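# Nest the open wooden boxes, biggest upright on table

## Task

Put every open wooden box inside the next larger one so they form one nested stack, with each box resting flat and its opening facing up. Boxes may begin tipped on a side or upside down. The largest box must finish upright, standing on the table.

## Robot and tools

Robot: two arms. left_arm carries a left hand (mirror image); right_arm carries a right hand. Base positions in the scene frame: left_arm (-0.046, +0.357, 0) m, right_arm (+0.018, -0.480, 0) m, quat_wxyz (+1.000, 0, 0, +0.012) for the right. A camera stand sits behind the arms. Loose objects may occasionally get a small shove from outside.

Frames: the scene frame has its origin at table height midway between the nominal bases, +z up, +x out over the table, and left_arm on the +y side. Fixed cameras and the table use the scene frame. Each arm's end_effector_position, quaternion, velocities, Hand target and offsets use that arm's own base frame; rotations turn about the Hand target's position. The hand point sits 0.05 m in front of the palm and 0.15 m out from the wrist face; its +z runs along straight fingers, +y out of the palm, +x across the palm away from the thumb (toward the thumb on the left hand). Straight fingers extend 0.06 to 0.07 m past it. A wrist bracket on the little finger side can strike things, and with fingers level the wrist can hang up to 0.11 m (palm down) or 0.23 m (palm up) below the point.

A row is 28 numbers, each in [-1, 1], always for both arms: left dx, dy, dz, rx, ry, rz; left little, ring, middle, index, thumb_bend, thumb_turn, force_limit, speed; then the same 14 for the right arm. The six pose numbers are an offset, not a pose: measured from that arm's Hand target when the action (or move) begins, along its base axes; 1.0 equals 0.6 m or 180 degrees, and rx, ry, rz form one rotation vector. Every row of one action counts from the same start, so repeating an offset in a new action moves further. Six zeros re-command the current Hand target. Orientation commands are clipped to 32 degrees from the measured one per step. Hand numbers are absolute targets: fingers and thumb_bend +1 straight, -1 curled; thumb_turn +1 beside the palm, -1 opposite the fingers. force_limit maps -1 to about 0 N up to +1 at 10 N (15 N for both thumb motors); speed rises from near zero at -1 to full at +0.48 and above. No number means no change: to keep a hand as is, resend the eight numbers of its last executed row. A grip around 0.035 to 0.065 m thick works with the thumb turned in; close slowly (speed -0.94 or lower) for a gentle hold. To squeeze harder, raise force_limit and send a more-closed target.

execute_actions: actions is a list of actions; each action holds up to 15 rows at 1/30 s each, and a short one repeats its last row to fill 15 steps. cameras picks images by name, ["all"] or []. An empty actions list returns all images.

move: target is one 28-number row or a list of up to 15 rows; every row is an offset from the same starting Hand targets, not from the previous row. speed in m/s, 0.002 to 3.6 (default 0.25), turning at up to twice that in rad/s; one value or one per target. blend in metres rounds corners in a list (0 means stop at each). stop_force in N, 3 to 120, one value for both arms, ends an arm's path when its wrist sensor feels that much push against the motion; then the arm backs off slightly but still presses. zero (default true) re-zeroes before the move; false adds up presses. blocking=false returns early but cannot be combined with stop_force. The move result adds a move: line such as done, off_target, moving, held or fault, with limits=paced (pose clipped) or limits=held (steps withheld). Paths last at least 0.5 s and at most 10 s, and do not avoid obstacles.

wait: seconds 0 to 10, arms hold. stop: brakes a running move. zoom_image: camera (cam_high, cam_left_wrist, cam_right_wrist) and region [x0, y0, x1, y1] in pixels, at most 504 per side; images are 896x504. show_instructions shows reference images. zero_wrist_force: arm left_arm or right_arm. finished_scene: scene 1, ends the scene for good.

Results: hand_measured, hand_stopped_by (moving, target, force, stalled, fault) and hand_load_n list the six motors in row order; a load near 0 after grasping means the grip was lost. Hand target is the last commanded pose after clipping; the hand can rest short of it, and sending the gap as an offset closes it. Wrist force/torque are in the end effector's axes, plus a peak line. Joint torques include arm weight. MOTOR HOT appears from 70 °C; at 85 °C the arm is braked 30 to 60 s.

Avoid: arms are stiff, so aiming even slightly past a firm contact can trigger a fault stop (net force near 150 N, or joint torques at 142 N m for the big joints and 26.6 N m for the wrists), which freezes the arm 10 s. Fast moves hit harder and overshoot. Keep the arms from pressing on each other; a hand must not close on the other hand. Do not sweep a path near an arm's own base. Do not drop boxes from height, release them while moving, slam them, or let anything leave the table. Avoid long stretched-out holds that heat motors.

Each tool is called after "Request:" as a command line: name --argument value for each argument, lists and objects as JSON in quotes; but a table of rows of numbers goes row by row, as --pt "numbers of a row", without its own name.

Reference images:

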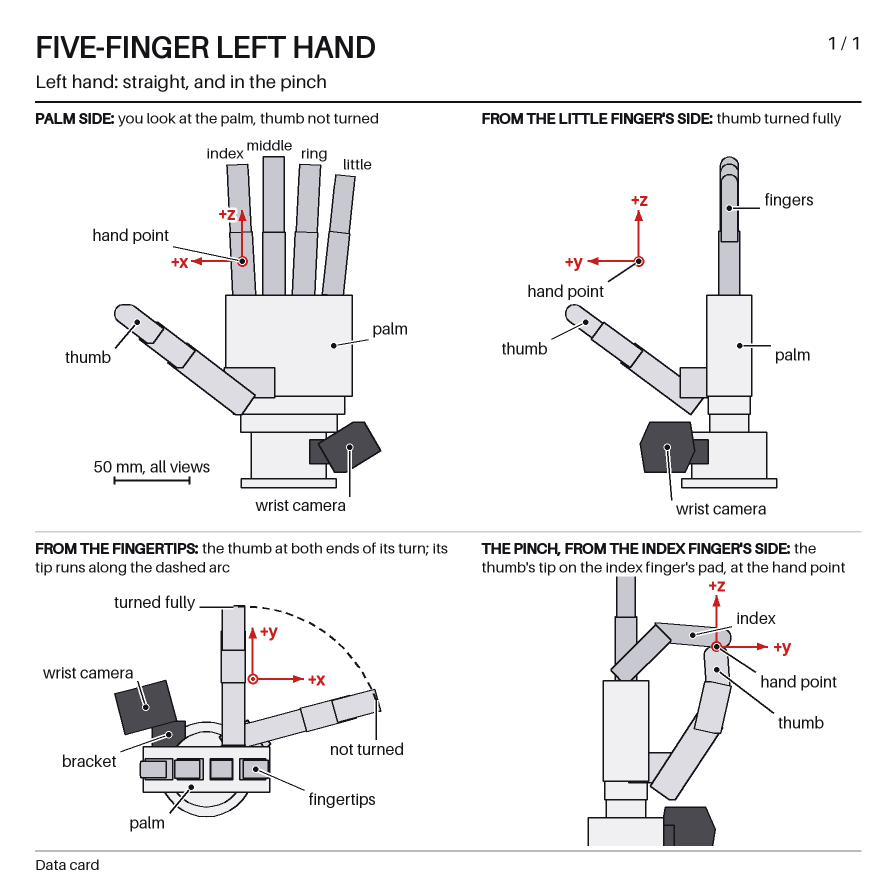

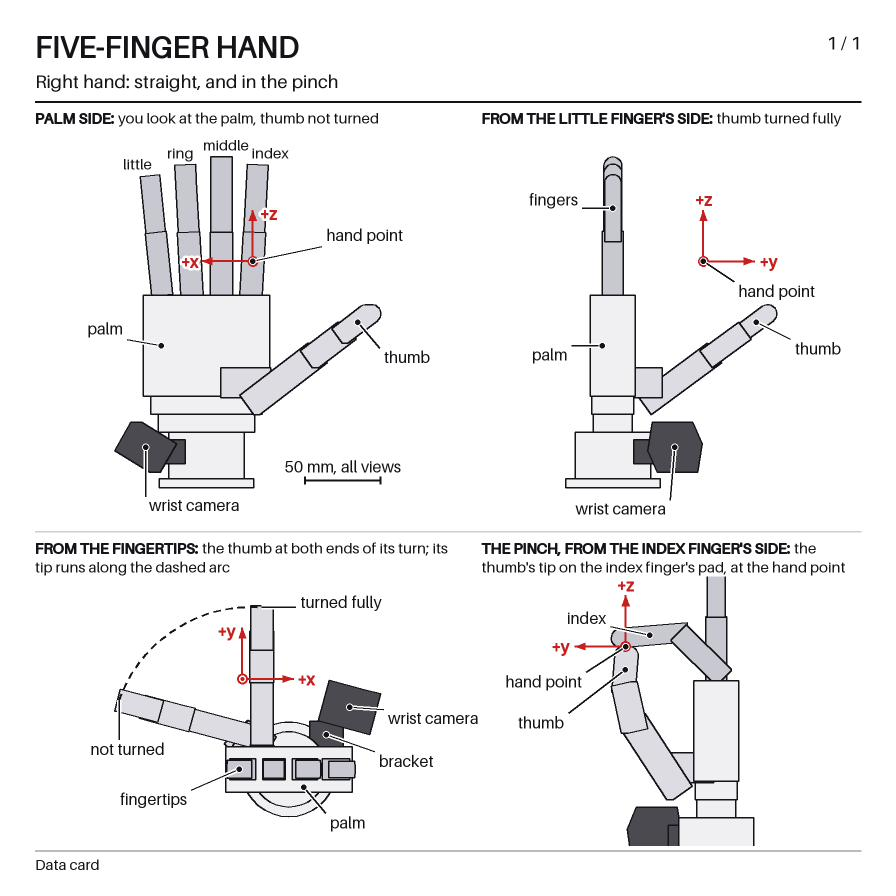

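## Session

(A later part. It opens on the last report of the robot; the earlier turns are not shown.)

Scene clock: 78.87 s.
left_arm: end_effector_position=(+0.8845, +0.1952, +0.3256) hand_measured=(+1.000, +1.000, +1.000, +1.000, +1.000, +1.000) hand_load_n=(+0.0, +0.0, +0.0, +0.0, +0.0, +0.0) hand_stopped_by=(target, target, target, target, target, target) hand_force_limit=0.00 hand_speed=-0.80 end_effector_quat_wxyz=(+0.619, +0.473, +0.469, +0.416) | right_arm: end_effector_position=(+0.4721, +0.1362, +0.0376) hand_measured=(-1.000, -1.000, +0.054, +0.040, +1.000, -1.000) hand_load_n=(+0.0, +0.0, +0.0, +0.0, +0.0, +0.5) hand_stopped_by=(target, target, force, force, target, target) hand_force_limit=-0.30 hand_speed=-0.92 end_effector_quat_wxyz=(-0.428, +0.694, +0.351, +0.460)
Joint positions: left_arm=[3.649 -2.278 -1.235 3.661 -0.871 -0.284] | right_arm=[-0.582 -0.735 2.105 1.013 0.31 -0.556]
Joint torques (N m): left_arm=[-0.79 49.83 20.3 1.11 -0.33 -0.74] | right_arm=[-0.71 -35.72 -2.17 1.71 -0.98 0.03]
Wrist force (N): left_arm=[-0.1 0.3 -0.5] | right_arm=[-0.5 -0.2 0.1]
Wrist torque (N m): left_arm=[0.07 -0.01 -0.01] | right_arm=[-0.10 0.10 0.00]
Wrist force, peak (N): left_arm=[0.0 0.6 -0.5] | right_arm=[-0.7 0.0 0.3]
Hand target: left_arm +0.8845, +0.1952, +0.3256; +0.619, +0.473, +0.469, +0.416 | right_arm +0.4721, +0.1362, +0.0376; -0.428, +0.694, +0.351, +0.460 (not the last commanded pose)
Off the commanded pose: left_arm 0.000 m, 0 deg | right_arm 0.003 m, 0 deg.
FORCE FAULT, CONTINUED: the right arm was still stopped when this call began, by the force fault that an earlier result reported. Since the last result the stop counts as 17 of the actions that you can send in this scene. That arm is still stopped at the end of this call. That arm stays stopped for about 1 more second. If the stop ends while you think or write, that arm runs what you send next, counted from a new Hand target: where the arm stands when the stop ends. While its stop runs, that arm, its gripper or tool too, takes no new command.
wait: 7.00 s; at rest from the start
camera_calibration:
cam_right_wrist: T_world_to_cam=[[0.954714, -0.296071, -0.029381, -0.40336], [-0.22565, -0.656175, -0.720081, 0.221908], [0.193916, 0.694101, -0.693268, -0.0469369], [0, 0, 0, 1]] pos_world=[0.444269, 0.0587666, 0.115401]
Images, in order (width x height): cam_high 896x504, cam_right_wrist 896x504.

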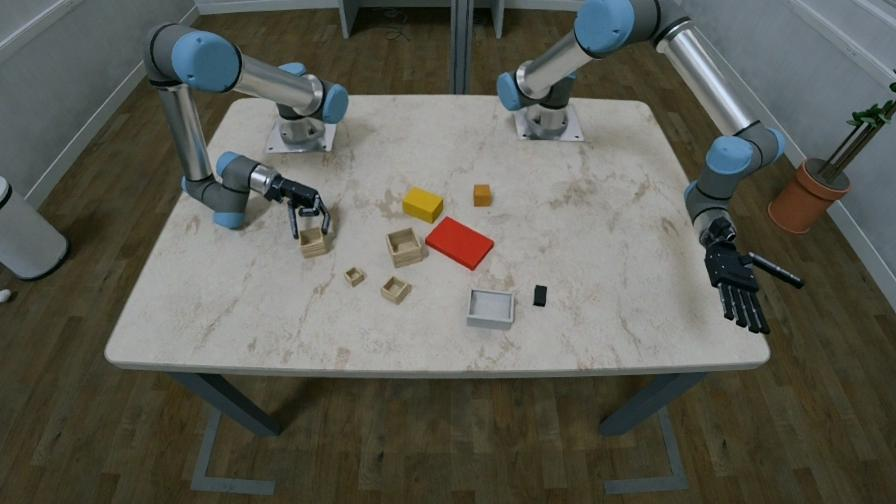

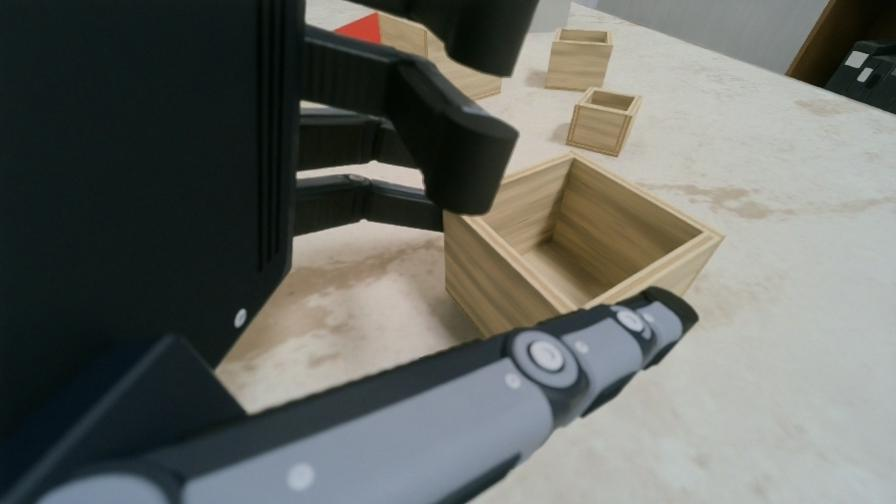

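Request:
move --target '[0,0,0,0,0,0,1,1,1,1,1,1,0,-0.8,0,0,0.2,0,0,0,-1,-1,0.3,0.3,1,-1,0,0.2]' --speed 0.2 --cameras '["cam_high","cam_right_wrist"]'

Scene clock: 86.40 s.
left_arm: end_effector_position=(+0.8845, +0.1952, +0.3256) hand_measured=(+1.000, +1.000, +1.000, +1.000, +1.000, +1.000) hand_load_n=(+0.0, +0.0, +0.0, +0.0, +0.0, +0.0) hand_stopped_by=(target, target, target, target, target, target) hand_force_limit=0.00 hand_speed=-0.80 end_effector_quat_wxyz=(+0.619, +0.473, +0.469, +0.416) | right_arm: end_effector_position=(+0.4722, +0.1362, +0.1576) hand_measured=(-1.000, -1.000, +0.300, +0.300, +1.000, -1.000) hand_load_n=(+0.0, +0.0, +0.0, +0.0, +0.0, +0.5) hand_stopped_by=(target, target, target, target, target, target) hand_force_limit=0.00 hand_speed=0.20 end_effector_quat_wxyz=(-0.428, +0.694, +0.351, +0.460)
Joint positions: left_arm=[3.649 -2.278 -1.235 3.661 -0.871 -0.284] | right_arm=[-0.582 -1.048 2.138 1.293 0.31 -0.557]
Joint torques (N m): left_arm=[-1.74 50.05 20.88 1.05 -0.32 -0.74] | right_arm=[-8.01 -41.78 2.48 3.61 -0.91 1.87]
Wrist force (N): left_arm=[-0.2 0.0 -0.6] | right_arm=[-0.5 0.1 0.2]
Wrist torque (N m): left_arm=[0.03 0.00 -0.01] | right_arm=[-0.06 0.09 0.11]
Wrist force, peak (N): left_arm=[0.3 0.0 -0.7] | right_arm=[-1.9 0.5 0.6]
Hand target: left_arm +0.8845, +0.1952, +0.3256; +0.619, +0.473, +0.469, +0.416 | right_arm +0.4721, +0.1362, +0.1576; -0.428, +0.694, +0.351, +0.460
Off the commanded pose: left_arm 0.000 m, 0 deg | right_arm 0.000 m, 0 deg.
FORCE FAULT, CONTINUED: the right arm's stop, for the force fault that an earlier result reported, is over. The rest of the stop counts as 1 of the actions that you can send in this scene. The stop ended before this call began, so that arm ran this call's commands, counted from a new Hand target: where the arm stood when the stop ended.
move: done
camera_calibration:
cam_right_wrist: T_world_to_cam=[[0.954767, -0.295936, -0.0290034, -0.399958], [-0.225344, -0.656463, -0.719914, 0.308088], [0.194009, 0.693886, -0.693457, 0.0362015], [0, 0, 0, 1]] pos_world=[0.444269, 0.0587666, 0.235301]
Images, in order (width x height): cam_high 896x504, cam_right_wrist 896x504.

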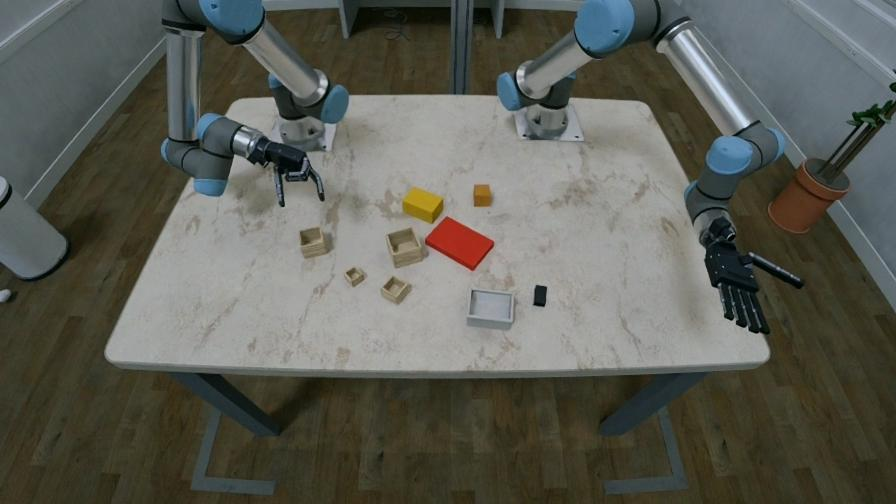

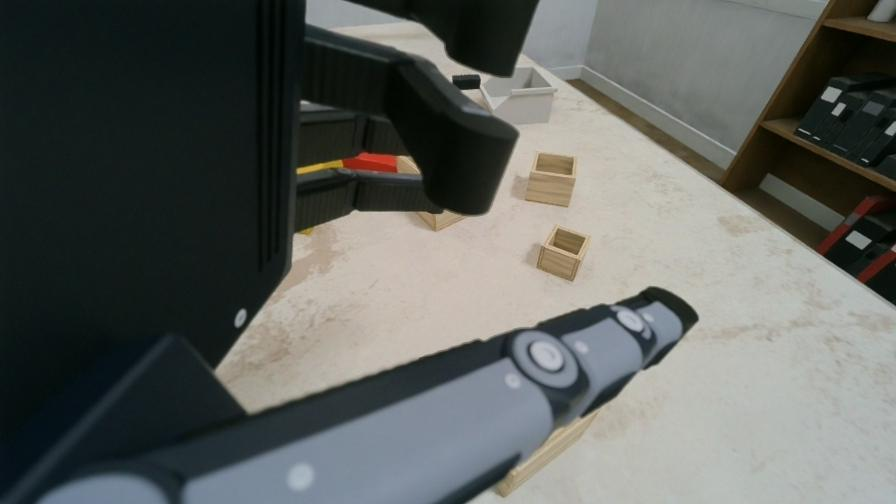

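Request:
zoom_image --camera "cam_right_wrist" --region '[500, 130, 620, 300]'

Scaled by 2.965 from the camera's 896x504 image, which has a finer 1280x720 frame.

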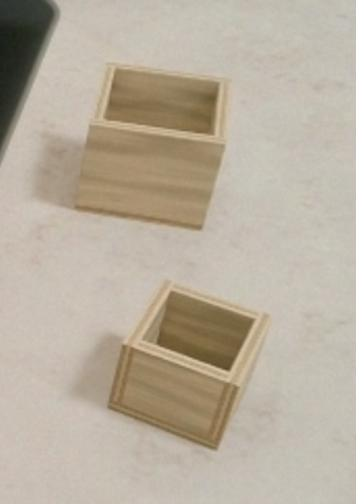

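Request:
move --target '[0,0,0,0,0,0,1,1,1,1,1,1,0,-0.8,0.2202,0.2078,-0.046,0.1356,0.383,-0.301,-1,-1,0.2,0.2,0.6,-1,0,0.2]' --speed 0.35 --cameras '["cam_high","cam_right_wrist"]'

Request:
zoom_image --camera "cam_right_wrist" --region '[396, 0, 896, 500]'

Request:
zoom_image --camera "cam_high" --region '[290, 170, 450, 310]'

Scene clock: 98.43 s.
left_arm: end_effector_position=(+0.8845, +0.1952, +0.3256) hand_measured=(+1.000, +1.000, +1.000, +1.000, +1.000, +1.000) hand_load_n=(+0.0, -0.5, +0.0, +0.0, +0.0, +0.0) hand_stopped_by=(target, target, target, target, target, target) hand_force_limit=0.00 hand_speed=-0.80 end_effector_quat_wxyz=(+0.619, +0.473, +0.469, +0.416) | right_arm: end_effector_position=(+0.6042, +0.2610, +0.1300) hand_measured=(-1.000, -1.000, +0.200, +0.200, +0.600, -1.000) hand_load_n=(+0.0, +0.0, +0.0, +0.0, +0.0, +0.0) hand_stopped_by=(target, target, target, target, target, target) hand_force_limit=0.00 hand_speed=0.20 end_effector_quat_wxyz=(-0.427, +0.802, -0.368, +0.197) end_effector_velocity=(+0.000, +0.000, +0.000) end_effector_angular_velocity=(+0.003, +0.003, -0.003)
Joint positions: left_arm=[3.649 -2.278 -1.235 3.661 -0.871 -0.284] | right_arm=[-0.018 -1.099 1.484 0.348 0.986 2.678]
Joint velocities: left_arm=[within noise] | right_arm=[0 0 0 0 0 0.005]
Joint torques (N m): left_arm=[-0.5 49.26 21.15 0.91 -0.18 -0.65] | right_arm=[-11.19 -40.72 -15.85 0.08 -0.99 2.29]
Wrist force (N): left_arm=[0.1 0.2 -0.6] | right_arm=[0.4 0.2 0.9]
Wrist torque (N m): left_arm=[0.07 -0.05 0.00] | right_arm=[-0.01 -0.14 0.25]
Wrist force, peak (N): left_arm=[0.2 0.1 -0.9] | right_arm=[0.7 -0.2 1.5]
Hand target: left_arm +0.8845, +0.1952, +0.3256; +0.619, +0.473, +0.469, +0.416 | right_arm +0.6043, +0.2609, +0.1300; -0.427, +0.802, -0.368, +0.197
Off the commanded pose: left_arm 0.000 m, 0 deg | right_arm 0.000 m, 0 deg.
move: done
camera_calibration:
cam_right_wrist: T_world_to_cam=[[-0.20149, -0.517304, -0.831744, 0.370845], [-0.967186, 0.239251, 0.0854979, 0.509663], [0.154767, 0.821678, -0.548536, -0.123598], [0, 0, 0, 1]] pos_world=[0.586789, 0.17146, 0.197075]
Images, in order (width x height): cam_high 896x504, cam_right_wrist 896x504.

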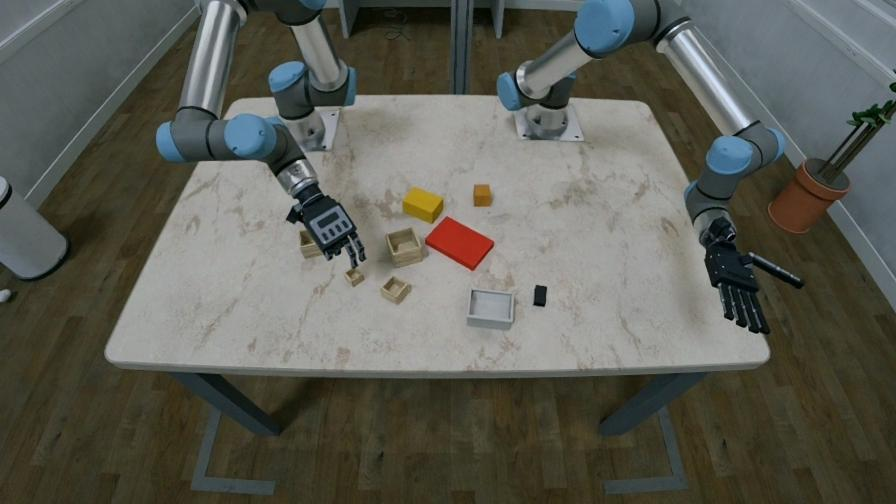

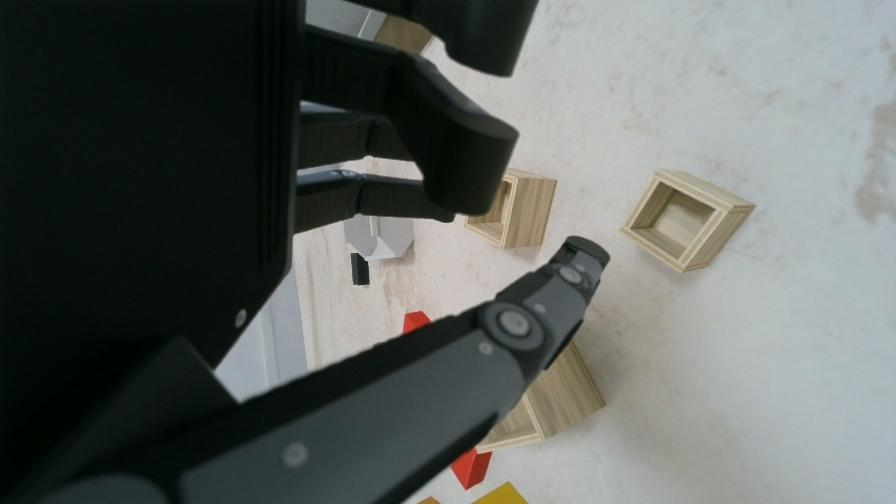

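Scaled by 1.008 from the camera's 896x504 image, which has a finer 1280x720 frame.

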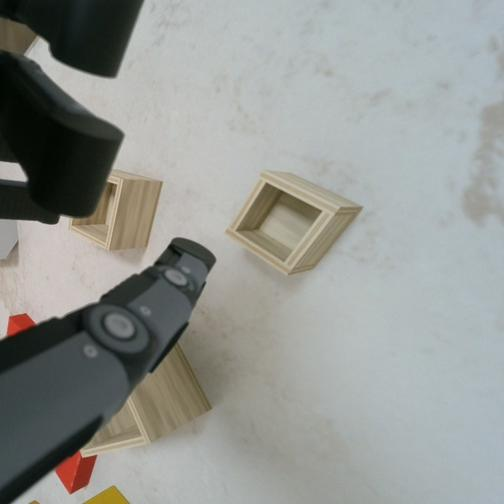

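Scaled by 3.150 from the camera's 896x504 image, which has a finer 1280x720 frame.

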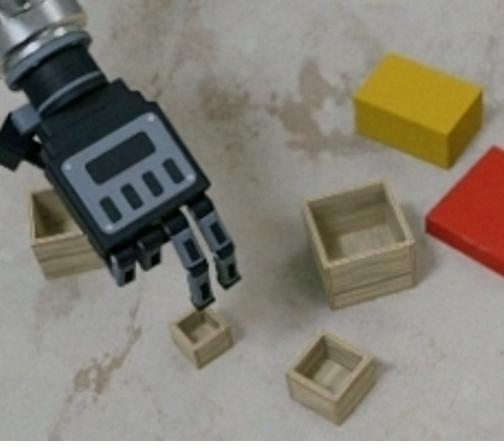

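Request:
zoom_image --camera "cam_right_wrist" --region '[600, 150, 770, 290]'

Request:
zoom_image --camera "cam_right_wrist" --region '[450, 150, 620, 290]'

Scaled by 2.965 from the camera's 896x504 image, which has a finer 1280x720 frame.

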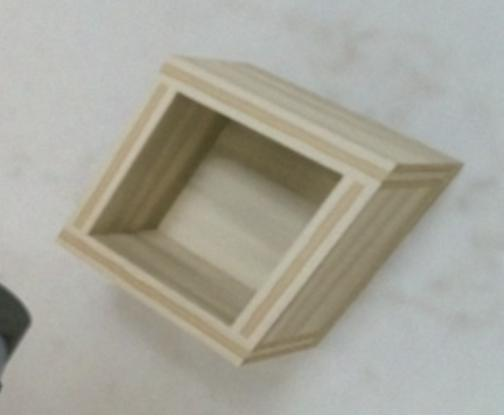

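Scaled by 2.965 from the camera's 896x504 image, which has a finer 1280x720 frame.

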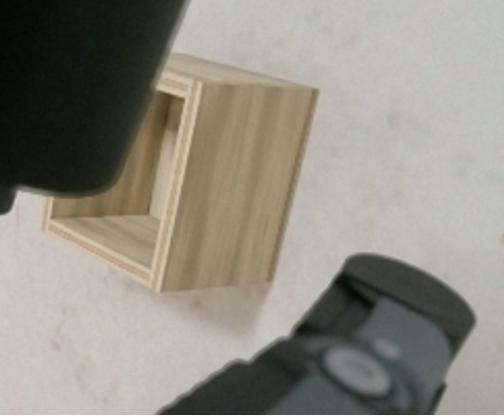

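Request:
move --target '[0,0,0,0,0,0,1,1,1,1,1,1,0,-0.8,-0.004,-0.0007,-0.1657,0,0,0,-1,-1,0.2,0.2,0.6,-1,0,0.2]' --speed 0.12 --stop_force 8 --cameras '["cam_high","cam_right_wrist"]'

Request:
zoom_image --camera "cam_right_wrist" --region '[396, 100, 796, 400]'

Request:
zoom_image --camera "cam_high" --region '[310, 200, 430, 310]'

Scene clock: 103.80 s.
left_arm: end_effector_position=(+0.8845, +0.1952, +0.3256) hand_measured=(+1.000, +1.000, +1.000, +1.000, +1.000, +1.000) hand_load_n=(+0.0, +0.0, +0.0, +0.0, +0.0, +0.0) hand_stopped_by=(target, target, target, target, target, target) hand_force_limit=0.00 hand_speed=-0.80 end_effector_quat_wxyz=(+0.619, +0.473, +0.469, +0.416) | right_arm: end_effector_position=(+0.6019, +0.2605, +0.0306) hand_measured=(-1.000, -1.000, +0.200, +0.200, +0.600, -1.000) hand_load_n=(+0.0, +0.0, +0.0, +0.0, +0.0, +0.0) hand_stopped_by=(target, target, target, target, target, target) hand_force_limit=0.00 hand_speed=0.20 end_effector_quat_wxyz=(-0.427, +0.802, -0.368, +0.197)
Joint positions: left_arm=[3.649 -2.278 -1.235 3.661 -0.871 -0.284] | right_arm=[-0.02 -0.993 1.601 0.125 0.985 2.678]
Joint torques (N m): left_arm=[-0.39 49.92 20.46 0.9 -0.07 -0.8] | right_arm=[7.27 -42.42 -29.98 -1.65 -0.76 2.44]
Wrist force (N): left_arm=[0.2 0.0 -0.4] | right_arm=[0.4 0.3 0.5]
Wrist torque (N m): left_arm=[0.03 -0.04 0.01] | right_arm=[-0.01 -0.12 0.20]
Wrist force, peak (N): left_arm=[0.1 0.2 -0.9] | right_arm=[0.1 1.4 1.2]
Hand target: left_arm +0.8845, +0.1952, +0.3256; +0.619, +0.473, +0.469, +0.416 | right_arm +0.6019, +0.2605, +0.0306; -0.427, +0.802, -0.368, +0.197
Off the commanded pose: left_arm 0.000 m, 0 deg | right_arm 0.000 m, 0 deg.
move: done
camera_calibration:
cam_right_wrist: T_world_to_cam=[[-0.201951, -0.517086, -0.831768, 0.287682], [-0.967057, 0.239663, 0.0858071, 0.51588], [0.154974, 0.821695, -0.548452, -0.177488], [0, 0, 0, 1]] pos_world=[0.584489, 0.17096, 0.0976746]
Images, in order (width x height): cam_high 896x504, cam_right_wrist 896x504.

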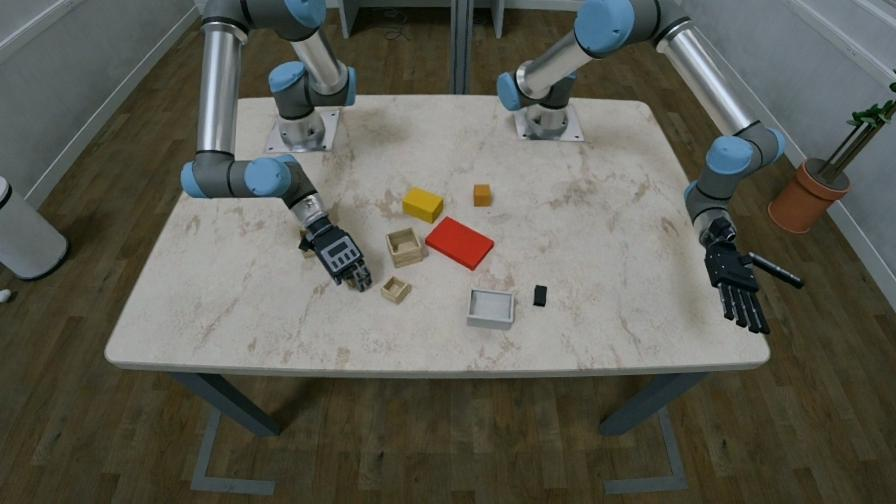

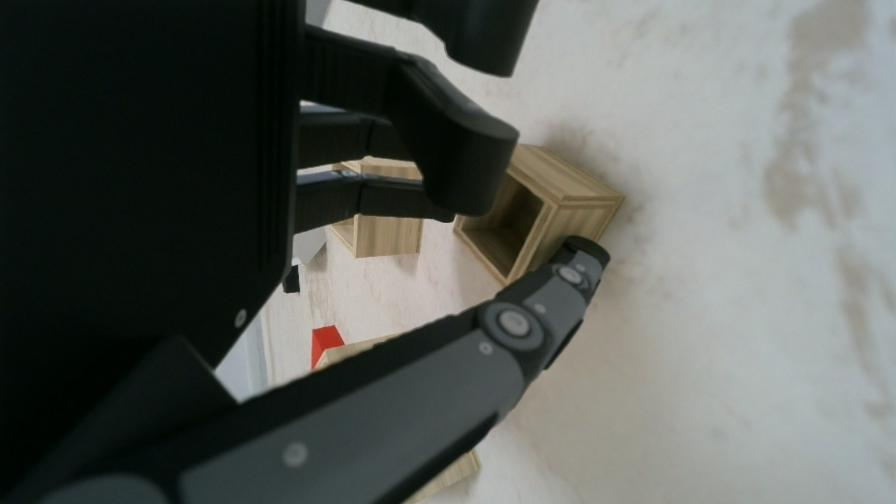

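Scaled by 1.260 from the camera's 896x504 image, which has a finer 1280x720 frame.

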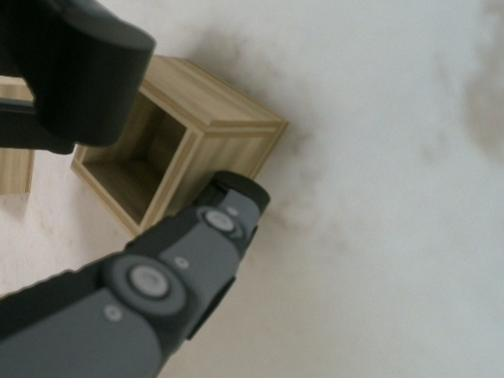

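Scaled by 4.200 from the camera's 896x504 image, which has a finer 1280x720 frame.

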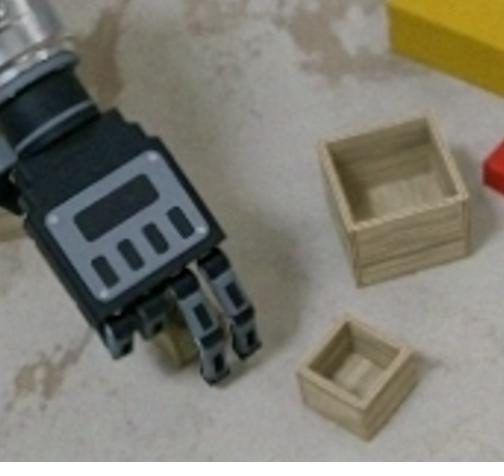

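Request:
execute_actions --actions '[[[0,0,0,0,0,0,1,1,1,1,1,1,0,-0.8,0,0,0,0,0,0,-1,-1,-0.3,-0.3,0.6,-1,-0.4,-0.92]]]' --cameras '["cam_high","cam_right_wrist"]'

Request:
zoom_image --camera "cam_right_wrist" --region '[396, 100, 796, 400]'

Scene clock: 105.90 s.
left_arm: end_effector_position=(+0.8845, +0.1952, +0.3256) hand_measured=(+1.000, +1.000, +1.000, +1.000, +1.000, +1.000) hand_load_n=(+0.0, +0.0, +0.0, +0.5, +0.0, +0.0) hand_stopped_by=(target, target, target, target, target, target) hand_force_limit=0.00 hand_speed=-0.80 end_effector_quat_wxyz=(+0.619, +0.473, +0.469, +0.416) | right_arm: end_effector_position=(+0.6019, +0.2605, +0.0306) hand_measured=(-1.000, -1.000, -0.016, -0.046, +0.600, -1.000) hand_load_n=(+0.0, +0.0, +1.0, +4.0, +3.5, -1.0) hand_stopped_by=(target, target, force, force, target, target) hand_force_limit=-0.40 hand_speed=-0.92 end_effector_quat_wxyz=(-0.427, +0.802, -0.368, +0.197)
Joint positions: left_arm=[3.649 -2.278 -1.235 3.661 -0.871 -0.284] | right_arm=[-0.019 -0.993 1.601 0.125 0.985 2.678]
Joint torques (N m): left_arm=[-0.72 49.42 20.06 0.79 -0.2 -0.62] | right_arm=[8.51 -37.57 -27.67 -1.51 0.86 2.21]
Wrist force (N): left_arm=[0.1 0.2 -0.6] | right_arm=[0.0 -1.7 -0.3]
Wrist torque (N m): left_arm=[0.05 -0.03 -0.01] | right_arm=[-0.12 -0.12 0.17]
Wrist force, peak (N): left_arm=[0.0 0.4 -0.8] | right_arm=[0.0 -1.7 -0.3]
Hand target: left_arm +0.8845, +0.1952, +0.3256; +0.619, +0.473, +0.469, +0.416 | right_arm +0.6019, +0.2605, +0.0306; -0.427, +0.802, -0.368, +0.197
Off the commanded pose: left_arm 0.000 m, 0 deg | right_arm 0.000 m, 0 deg.
camera_calibration:
cam_right_wrist: T_world_to_cam=[[-0.201955, -0.517103, -0.831756, 0.287666], [-0.967072, 0.239584, 0.0858608, 0.5158], [0.154877, 0.821708, -0.548461, -0.177417], [0, 0, 0, 1]] pos_world=[0.584389, 0.17096, 0.0976746]
Images, in order (width x height): cam_high 896x504, cam_right_wrist 896x504.

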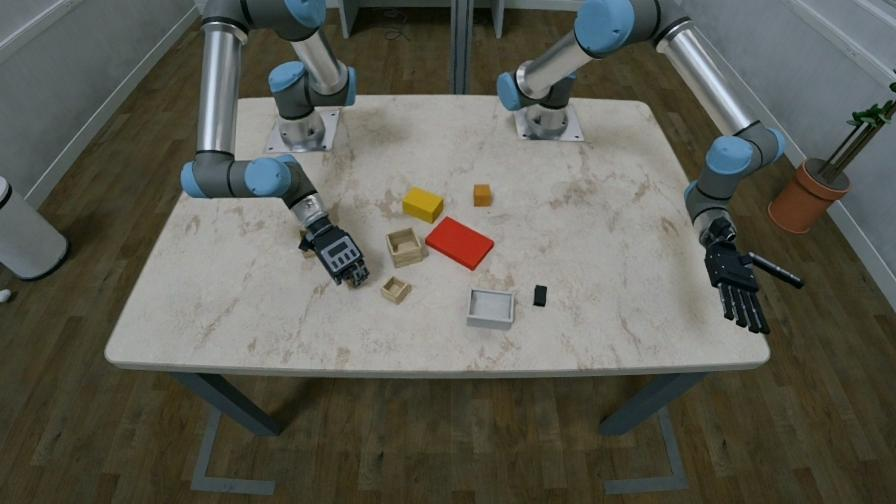

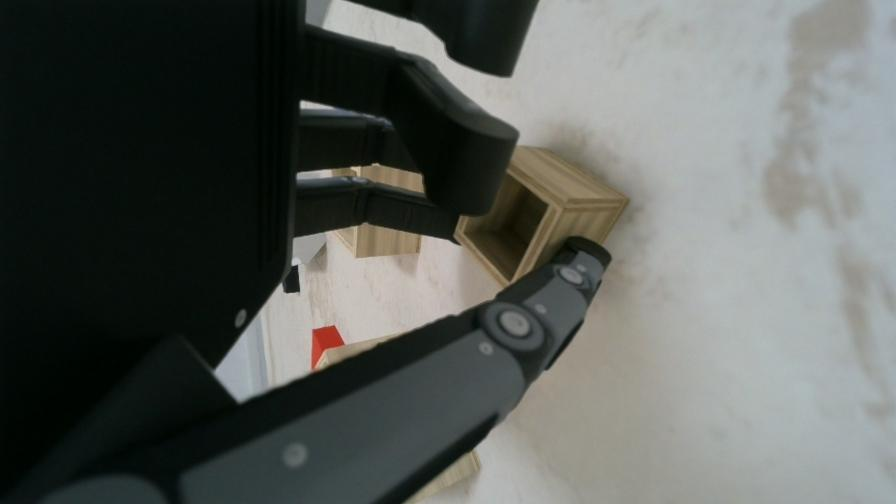

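Scaled by 1.260 from the camera's 896x504 image, which has a finer 1280x720 frame.

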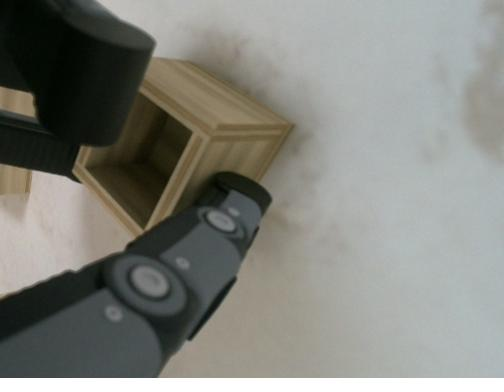

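Request:
move --target '[0,0,0,0,0,0,1,1,1,1,1,1,0,-0.8,0,0,0.149,0,0,0,-1,-1,-0.3,-0.3,0.6,-1,-0.4,-0.92]' --speed 0.15 --cameras '["cam_high","cam_right_wrist"]'

Request:
zoom_image --camera "cam_right_wrist" --region '[396, 100, 676, 330]'

Request:
zoom_image --camera "cam_high" --region '[310, 200, 430, 310]'

Scene clock: 107.90 s.
left_arm: end_effector_position=(+0.8845, +0.1952, +0.3256) hand_measured=(+1.000, +1.000, +1.000, +1.000, +1.000, +1.000) hand_load_n=(+0.0, +0.0, +0.0, +0.0, +0.0, +0.0) hand_stopped_by=(target, target, target, target, target, target) hand_force_limit=0.00 hand_speed=-0.80 end_effector_quat_wxyz=(+0.619, +0.473, +0.469, +0.416) | right_arm: end_effector_position=(+0.6019, +0.2605, +0.1200) hand_measured=(-1.000, -1.000, -0.016, -0.046, +0.600, -1.000) hand_load_n=(+0.0, -0.5, +1.0, +3.5, +4.5, -1.5) hand_stopped_by=(target, target, force, force, target, target) hand_force_limit=-0.40 hand_speed=-0.92 end_effector_quat_wxyz=(-0.427, +0.802, -0.368, +0.197)
Joint positions: left_arm=[3.649 -2.278 -1.235 3.661 -0.871 -0.284] | right_arm=[-0.019 -1.095 1.506 0.323 0.985 2.678]
Joint torques (N m): left_arm=[-0.16 49.64 20.84 0.87 -0.08 -0.78] | right_arm=[-9.33 -41.33 -7.58 1.9 -1.48 -2.27]
Wrist force (N): left_arm=[0.1 0.1 -0.4] | right_arm=[0.5 0.7 0.7]
Wrist torque (N m): left_arm=[0.04 -0.03 0.00] | right_arm=[0.06 -0.14 0.21]
Wrist force, peak (N): left_arm=[-0.1 0.4 -0.8] | right_arm=[0.4 1.6 1.7]
Hand target: left_arm +0.8845, +0.1952, +0.3256; +0.619, +0.473, +0.469, +0.416 | right_arm +0.6019, +0.2605, +0.1200; -0.427, +0.802, -0.368, +0.197
Off the commanded pose: left_arm 0.000 m, 0 deg | right_arm 0.000 m, 0 deg.
move: done
camera_calibration:
cam_right_wrist: T_world_to_cam=[[-0.201769, -0.517113, -0.831795, 0.361945], [-0.967079, 0.239646, 0.0856007, 0.508264], [0.155071, 0.821684, -0.548443, -0.128512], [0, 0, 0, 1]] pos_world=[0.584489, 0.17096, 0.187075]
Images, in order (width x height): cam_high 896x504, cam_right_wrist 896x504.

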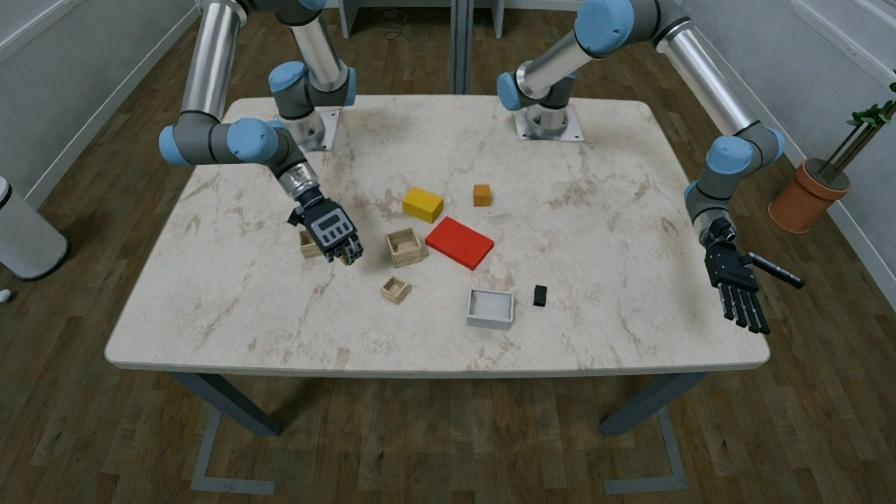

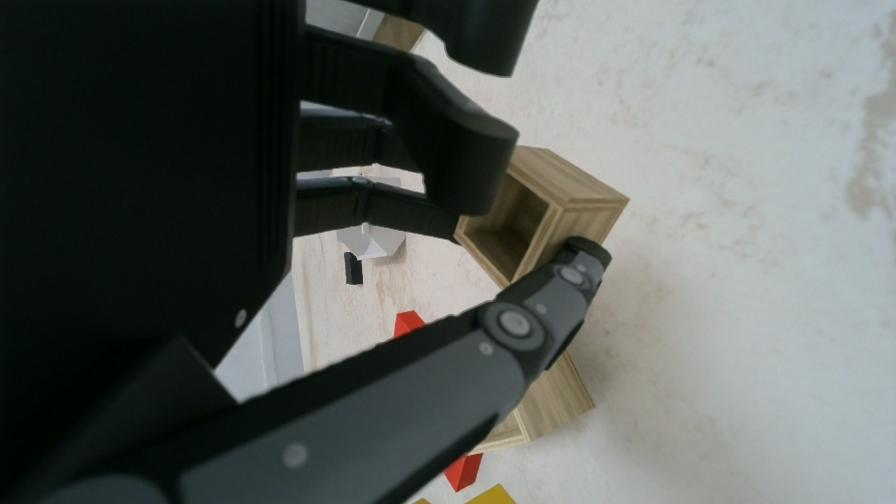

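Scaled by 1.800 from the camera's 896x504 image, which has a finer 1280x720 frame.

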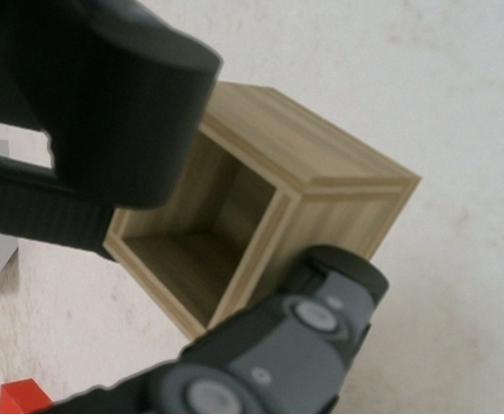

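Scaled by 4.200 from the camera's 896x504 image, which has a finer 1280x720 frame.

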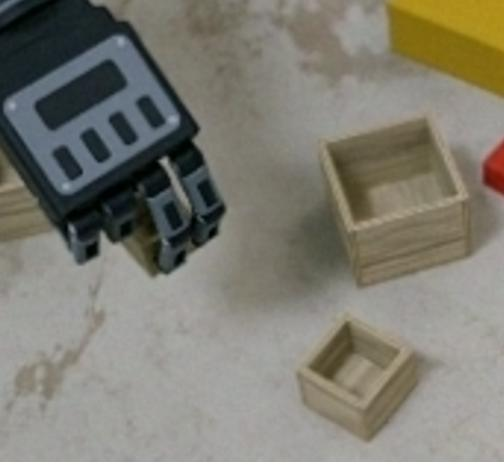

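Request:
move --target '[0,0,0,0,0,0,1,1,1,1,1,1,0,-0.8,0.0688,0.1675,-0.0417,0,0,0.0778,-1,-1,-0.3,-0.3,0.6,-1,-0.4,-0.92]' --speed 0.2 --cameras '["cam_high","cam_right_wrist"]'

Request:
zoom_image --camera "cam_right_wrist" --region '[416, 100, 696, 330]'

Request:
zoom_image --camera "cam_high" --region '[350, 230, 440, 320]'

Scene clock: 113.40 s.
left_arm: end_effector_position=(+0.8845, +0.1952, +0.3256) hand_measured=(+1.000, +1.000, +1.000, +1.000, +1.000, +1.000) hand_load_n=(+0.0, +0.0, +0.0, +0.0, +0.0, +0.0) hand_stopped_by=(target, target, target, target, target, target) hand_force_limit=0.00 hand_speed=-0.80 end_effector_quat_wxyz=(+0.619, +0.473, +0.469, +0.416) | right_arm: end_effector_position=(+0.6431, +0.3610, +0.0950) hand_measured=(-1.000, -1.000, -0.016, -0.046, +0.600, -1.000) hand_load_n=(+0.0, +0.0, +1.0, +3.0, +4.0, -1.0) hand_stopped_by=(target, target, force, force, target, target) hand_force_limit=-0.40 hand_speed=-0.92 end_effector_quat_wxyz=(-0.448, +0.841, -0.267, +0.143)
Joint positions: left_arm=[3.649 -2.278 -1.235 3.661 -0.871 -0.284] | right_arm=[0.118 -0.835 1.153 0.469 0.907 2.586]
Joint torques (N m): left_arm=[0.68 49.98 21.04 1.01 -0.2 -0.66] | right_arm=[-2.1 -41.51 -30.92 0.08 0.87 2.01]
Wrist force (N): left_arm=[0.2 0.0 -0.8] | right_arm=[0.0 0.0 0.4]
Wrist torque (N m): left_arm=[0.04 -0.05 0.01] | right_arm=[-0.04 -0.08 0.00]
Wrist force, peak (N): left_arm=[0.3 0.4 -0.7] | right_arm=[-0.2 -0.7 1.8]
Hand target: left_arm +0.8845, +0.1952, +0.3256; +0.619, +0.473, +0.469, +0.416 | right_arm +0.6431, +0.3610, +0.0950; -0.448, +0.841, -0.267, +0.143
Off the commanded pose: left_arm 0.000 m, 0 deg | right_arm 0.000 m, 0 deg.
move: done
camera_calibration:
cam_right_wrist: T_world_to_cam=[[-0.0708155, -0.550611, -0.831752, 0.329272], [-0.996308, -0.00153137, 0.0858396, 0.631948], [-0.048538, 0.83476, -0.54847, -0.104932], [0, 0, 0, 1]] pos_world=[0.647839, 0.269862, 0.162075]
Images, in order (width x height): cam_high 896x504, cam_right_wrist 896x504.

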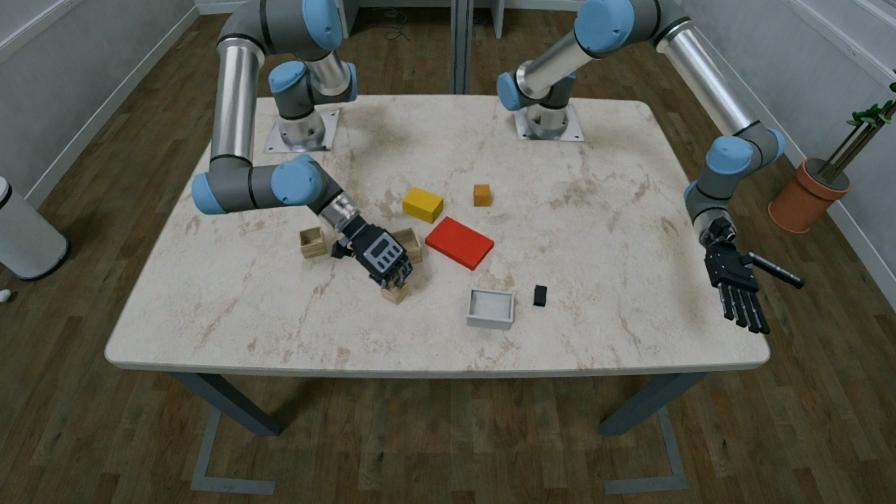

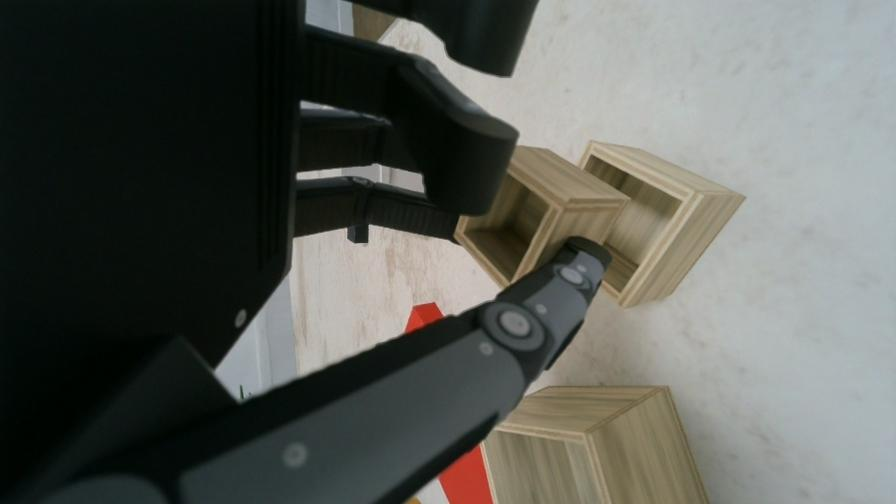

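Scaled by 1.800 from the camera's 896x504 image, which has a finer 1280x720 frame.

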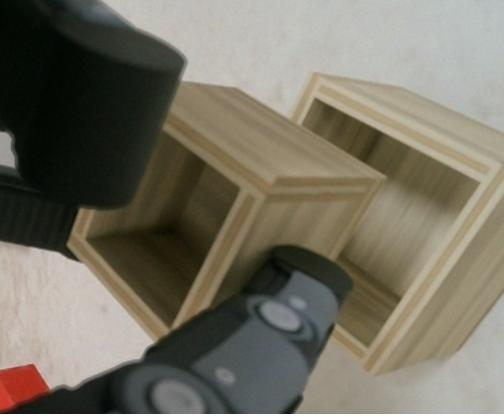

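Scaled by 5.600 from the camera's 896x504 image, which has a finer 1280x720 frame.

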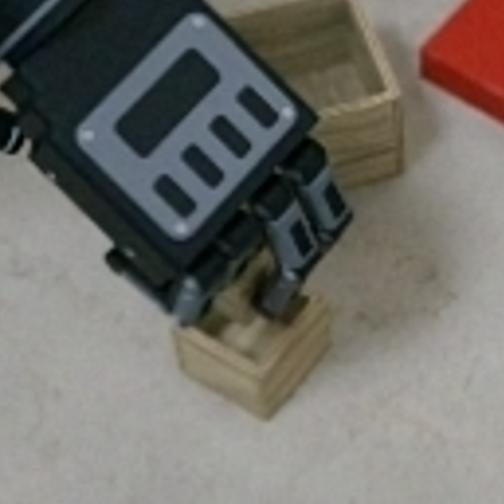

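Request:
move --target '[0,0,0,0,0,0,1,1,1,1,1,1,0,-0.8,-0.005,0.0033,-0.0373,0,0,0.0111,-1,-1,-0.3,-0.3,0.6,-1,-0.4,-0.92]' --speed 0.1 --stop_force 5 --cameras '["cam_high","cam_right_wrist"]'

Request:
zoom_image --camera "cam_right_wrist" --region '[456, 110, 716, 330]'

Request:
zoom_image --camera "cam_high" --region '[350, 230, 440, 320]'

Scene clock: 118.20 s.
left_arm: end_effector_position=(+0.8845, +0.1952, +0.3256) hand_measured=(+1.000, +1.000, +1.000, +1.000, +1.000, +1.000) hand_load_n=(+0.0, +0.0, +0.0, +0.0, +0.0, +0.0) hand_stopped_by=(target, target, target, target, target, target) hand_force_limit=0.00 hand_speed=-0.80 end_effector_quat_wxyz=(+0.619, +0.473, +0.469, +0.416) | right_arm: end_effector_position=(+0.6401, +0.3630, +0.0726) hand_measured=(-1.000, -1.000, -0.016, -0.046, +0.600, -1.000) hand_load_n=(+0.0, +0.0, +1.0, +3.0, +4.0, -1.0) hand_stopped_by=(target, target, force, force, target, target) hand_force_limit=-0.40 hand_speed=-0.92 end_effector_quat_wxyz=(-0.450, +0.846, -0.253, +0.135)
Joint positions: left_arm=[3.649 -2.278 -1.235 3.661 -0.871 -0.284] | right_arm=[0.116 -0.805 1.164 0.449 0.882 2.553]
Joint torques (N m): left_arm=[0.54 51.83 20.72 0.87 -0.25 -0.72] | right_arm=[-7.94 -61.83 -32.26 3.07 1.52 2.33]
Wrist force (N): left_arm=[0.2 0.1 -0.7] | right_arm=[0.3 0.1 0.2]
Wrist torque (N m): left_arm=[0.06 -0.06 0.01] | right_arm=[-0.02 -0.10 0.02]
Wrist force, peak (N): left_arm=[0.4 0.0 -0.9] | right_arm=[0.2 0.4 0.6]
Hand target: left_arm +0.8845, +0.1952, +0.3256; +0.619, +0.473, +0.469, +0.416 | right_arm +0.6401, +0.3630, +0.0726; -0.450, +0.846, -0.252, +0.135
Off the commanded pose: left_arm 0.000 m, 0 deg | right_arm 0.000 m, 0 deg.
move: done
camera_calibration:
cam_right_wrist: T_world_to_cam=[[-0.0515434, -0.552739, -0.831759, 0.299967], [-0.99565, -0.0362865, 0.0858135, 0.643183], [-0.0776141, 0.832564, -0.548464, -0.0996087], [0, 0, 0, 1]] pos_world=[0.648116, 0.272073, 0.139675]
Images, in order (width x height): cam_high 896x504, cam_right_wrist 896x504.

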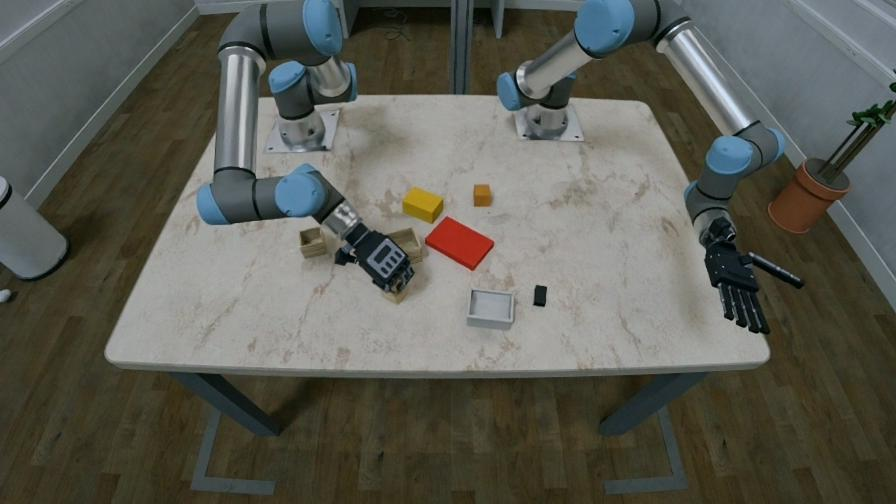

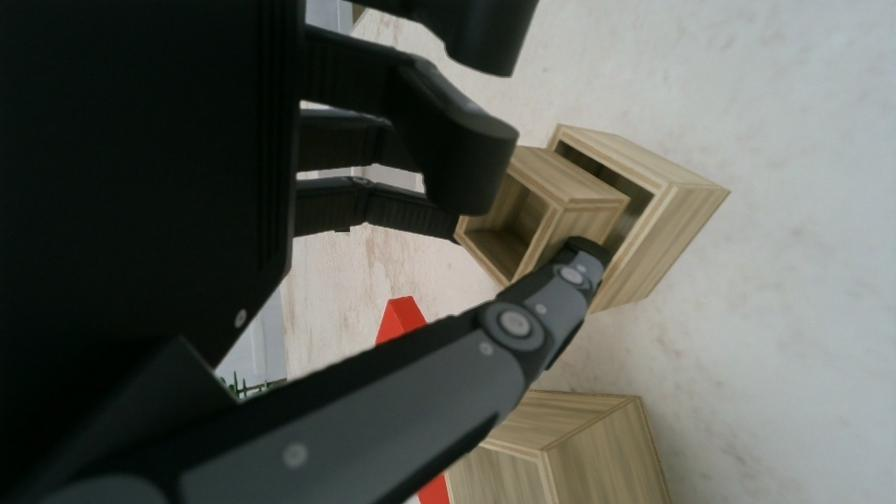

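Scaled by 1.938 from the camera's 896x504 image, which has a finer 1280x720 frame.

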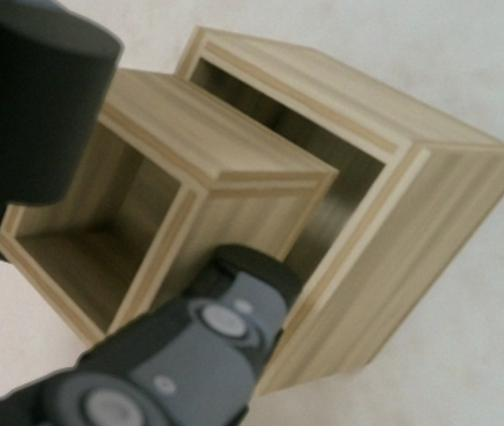

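Scaled by 5.600 from the camera's 896x504 image, which has a finer 1280x720 frame.

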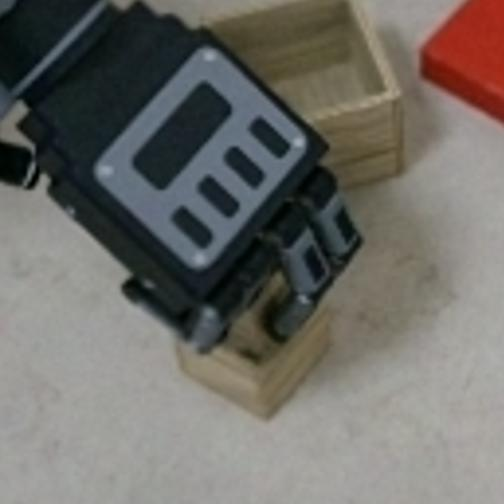

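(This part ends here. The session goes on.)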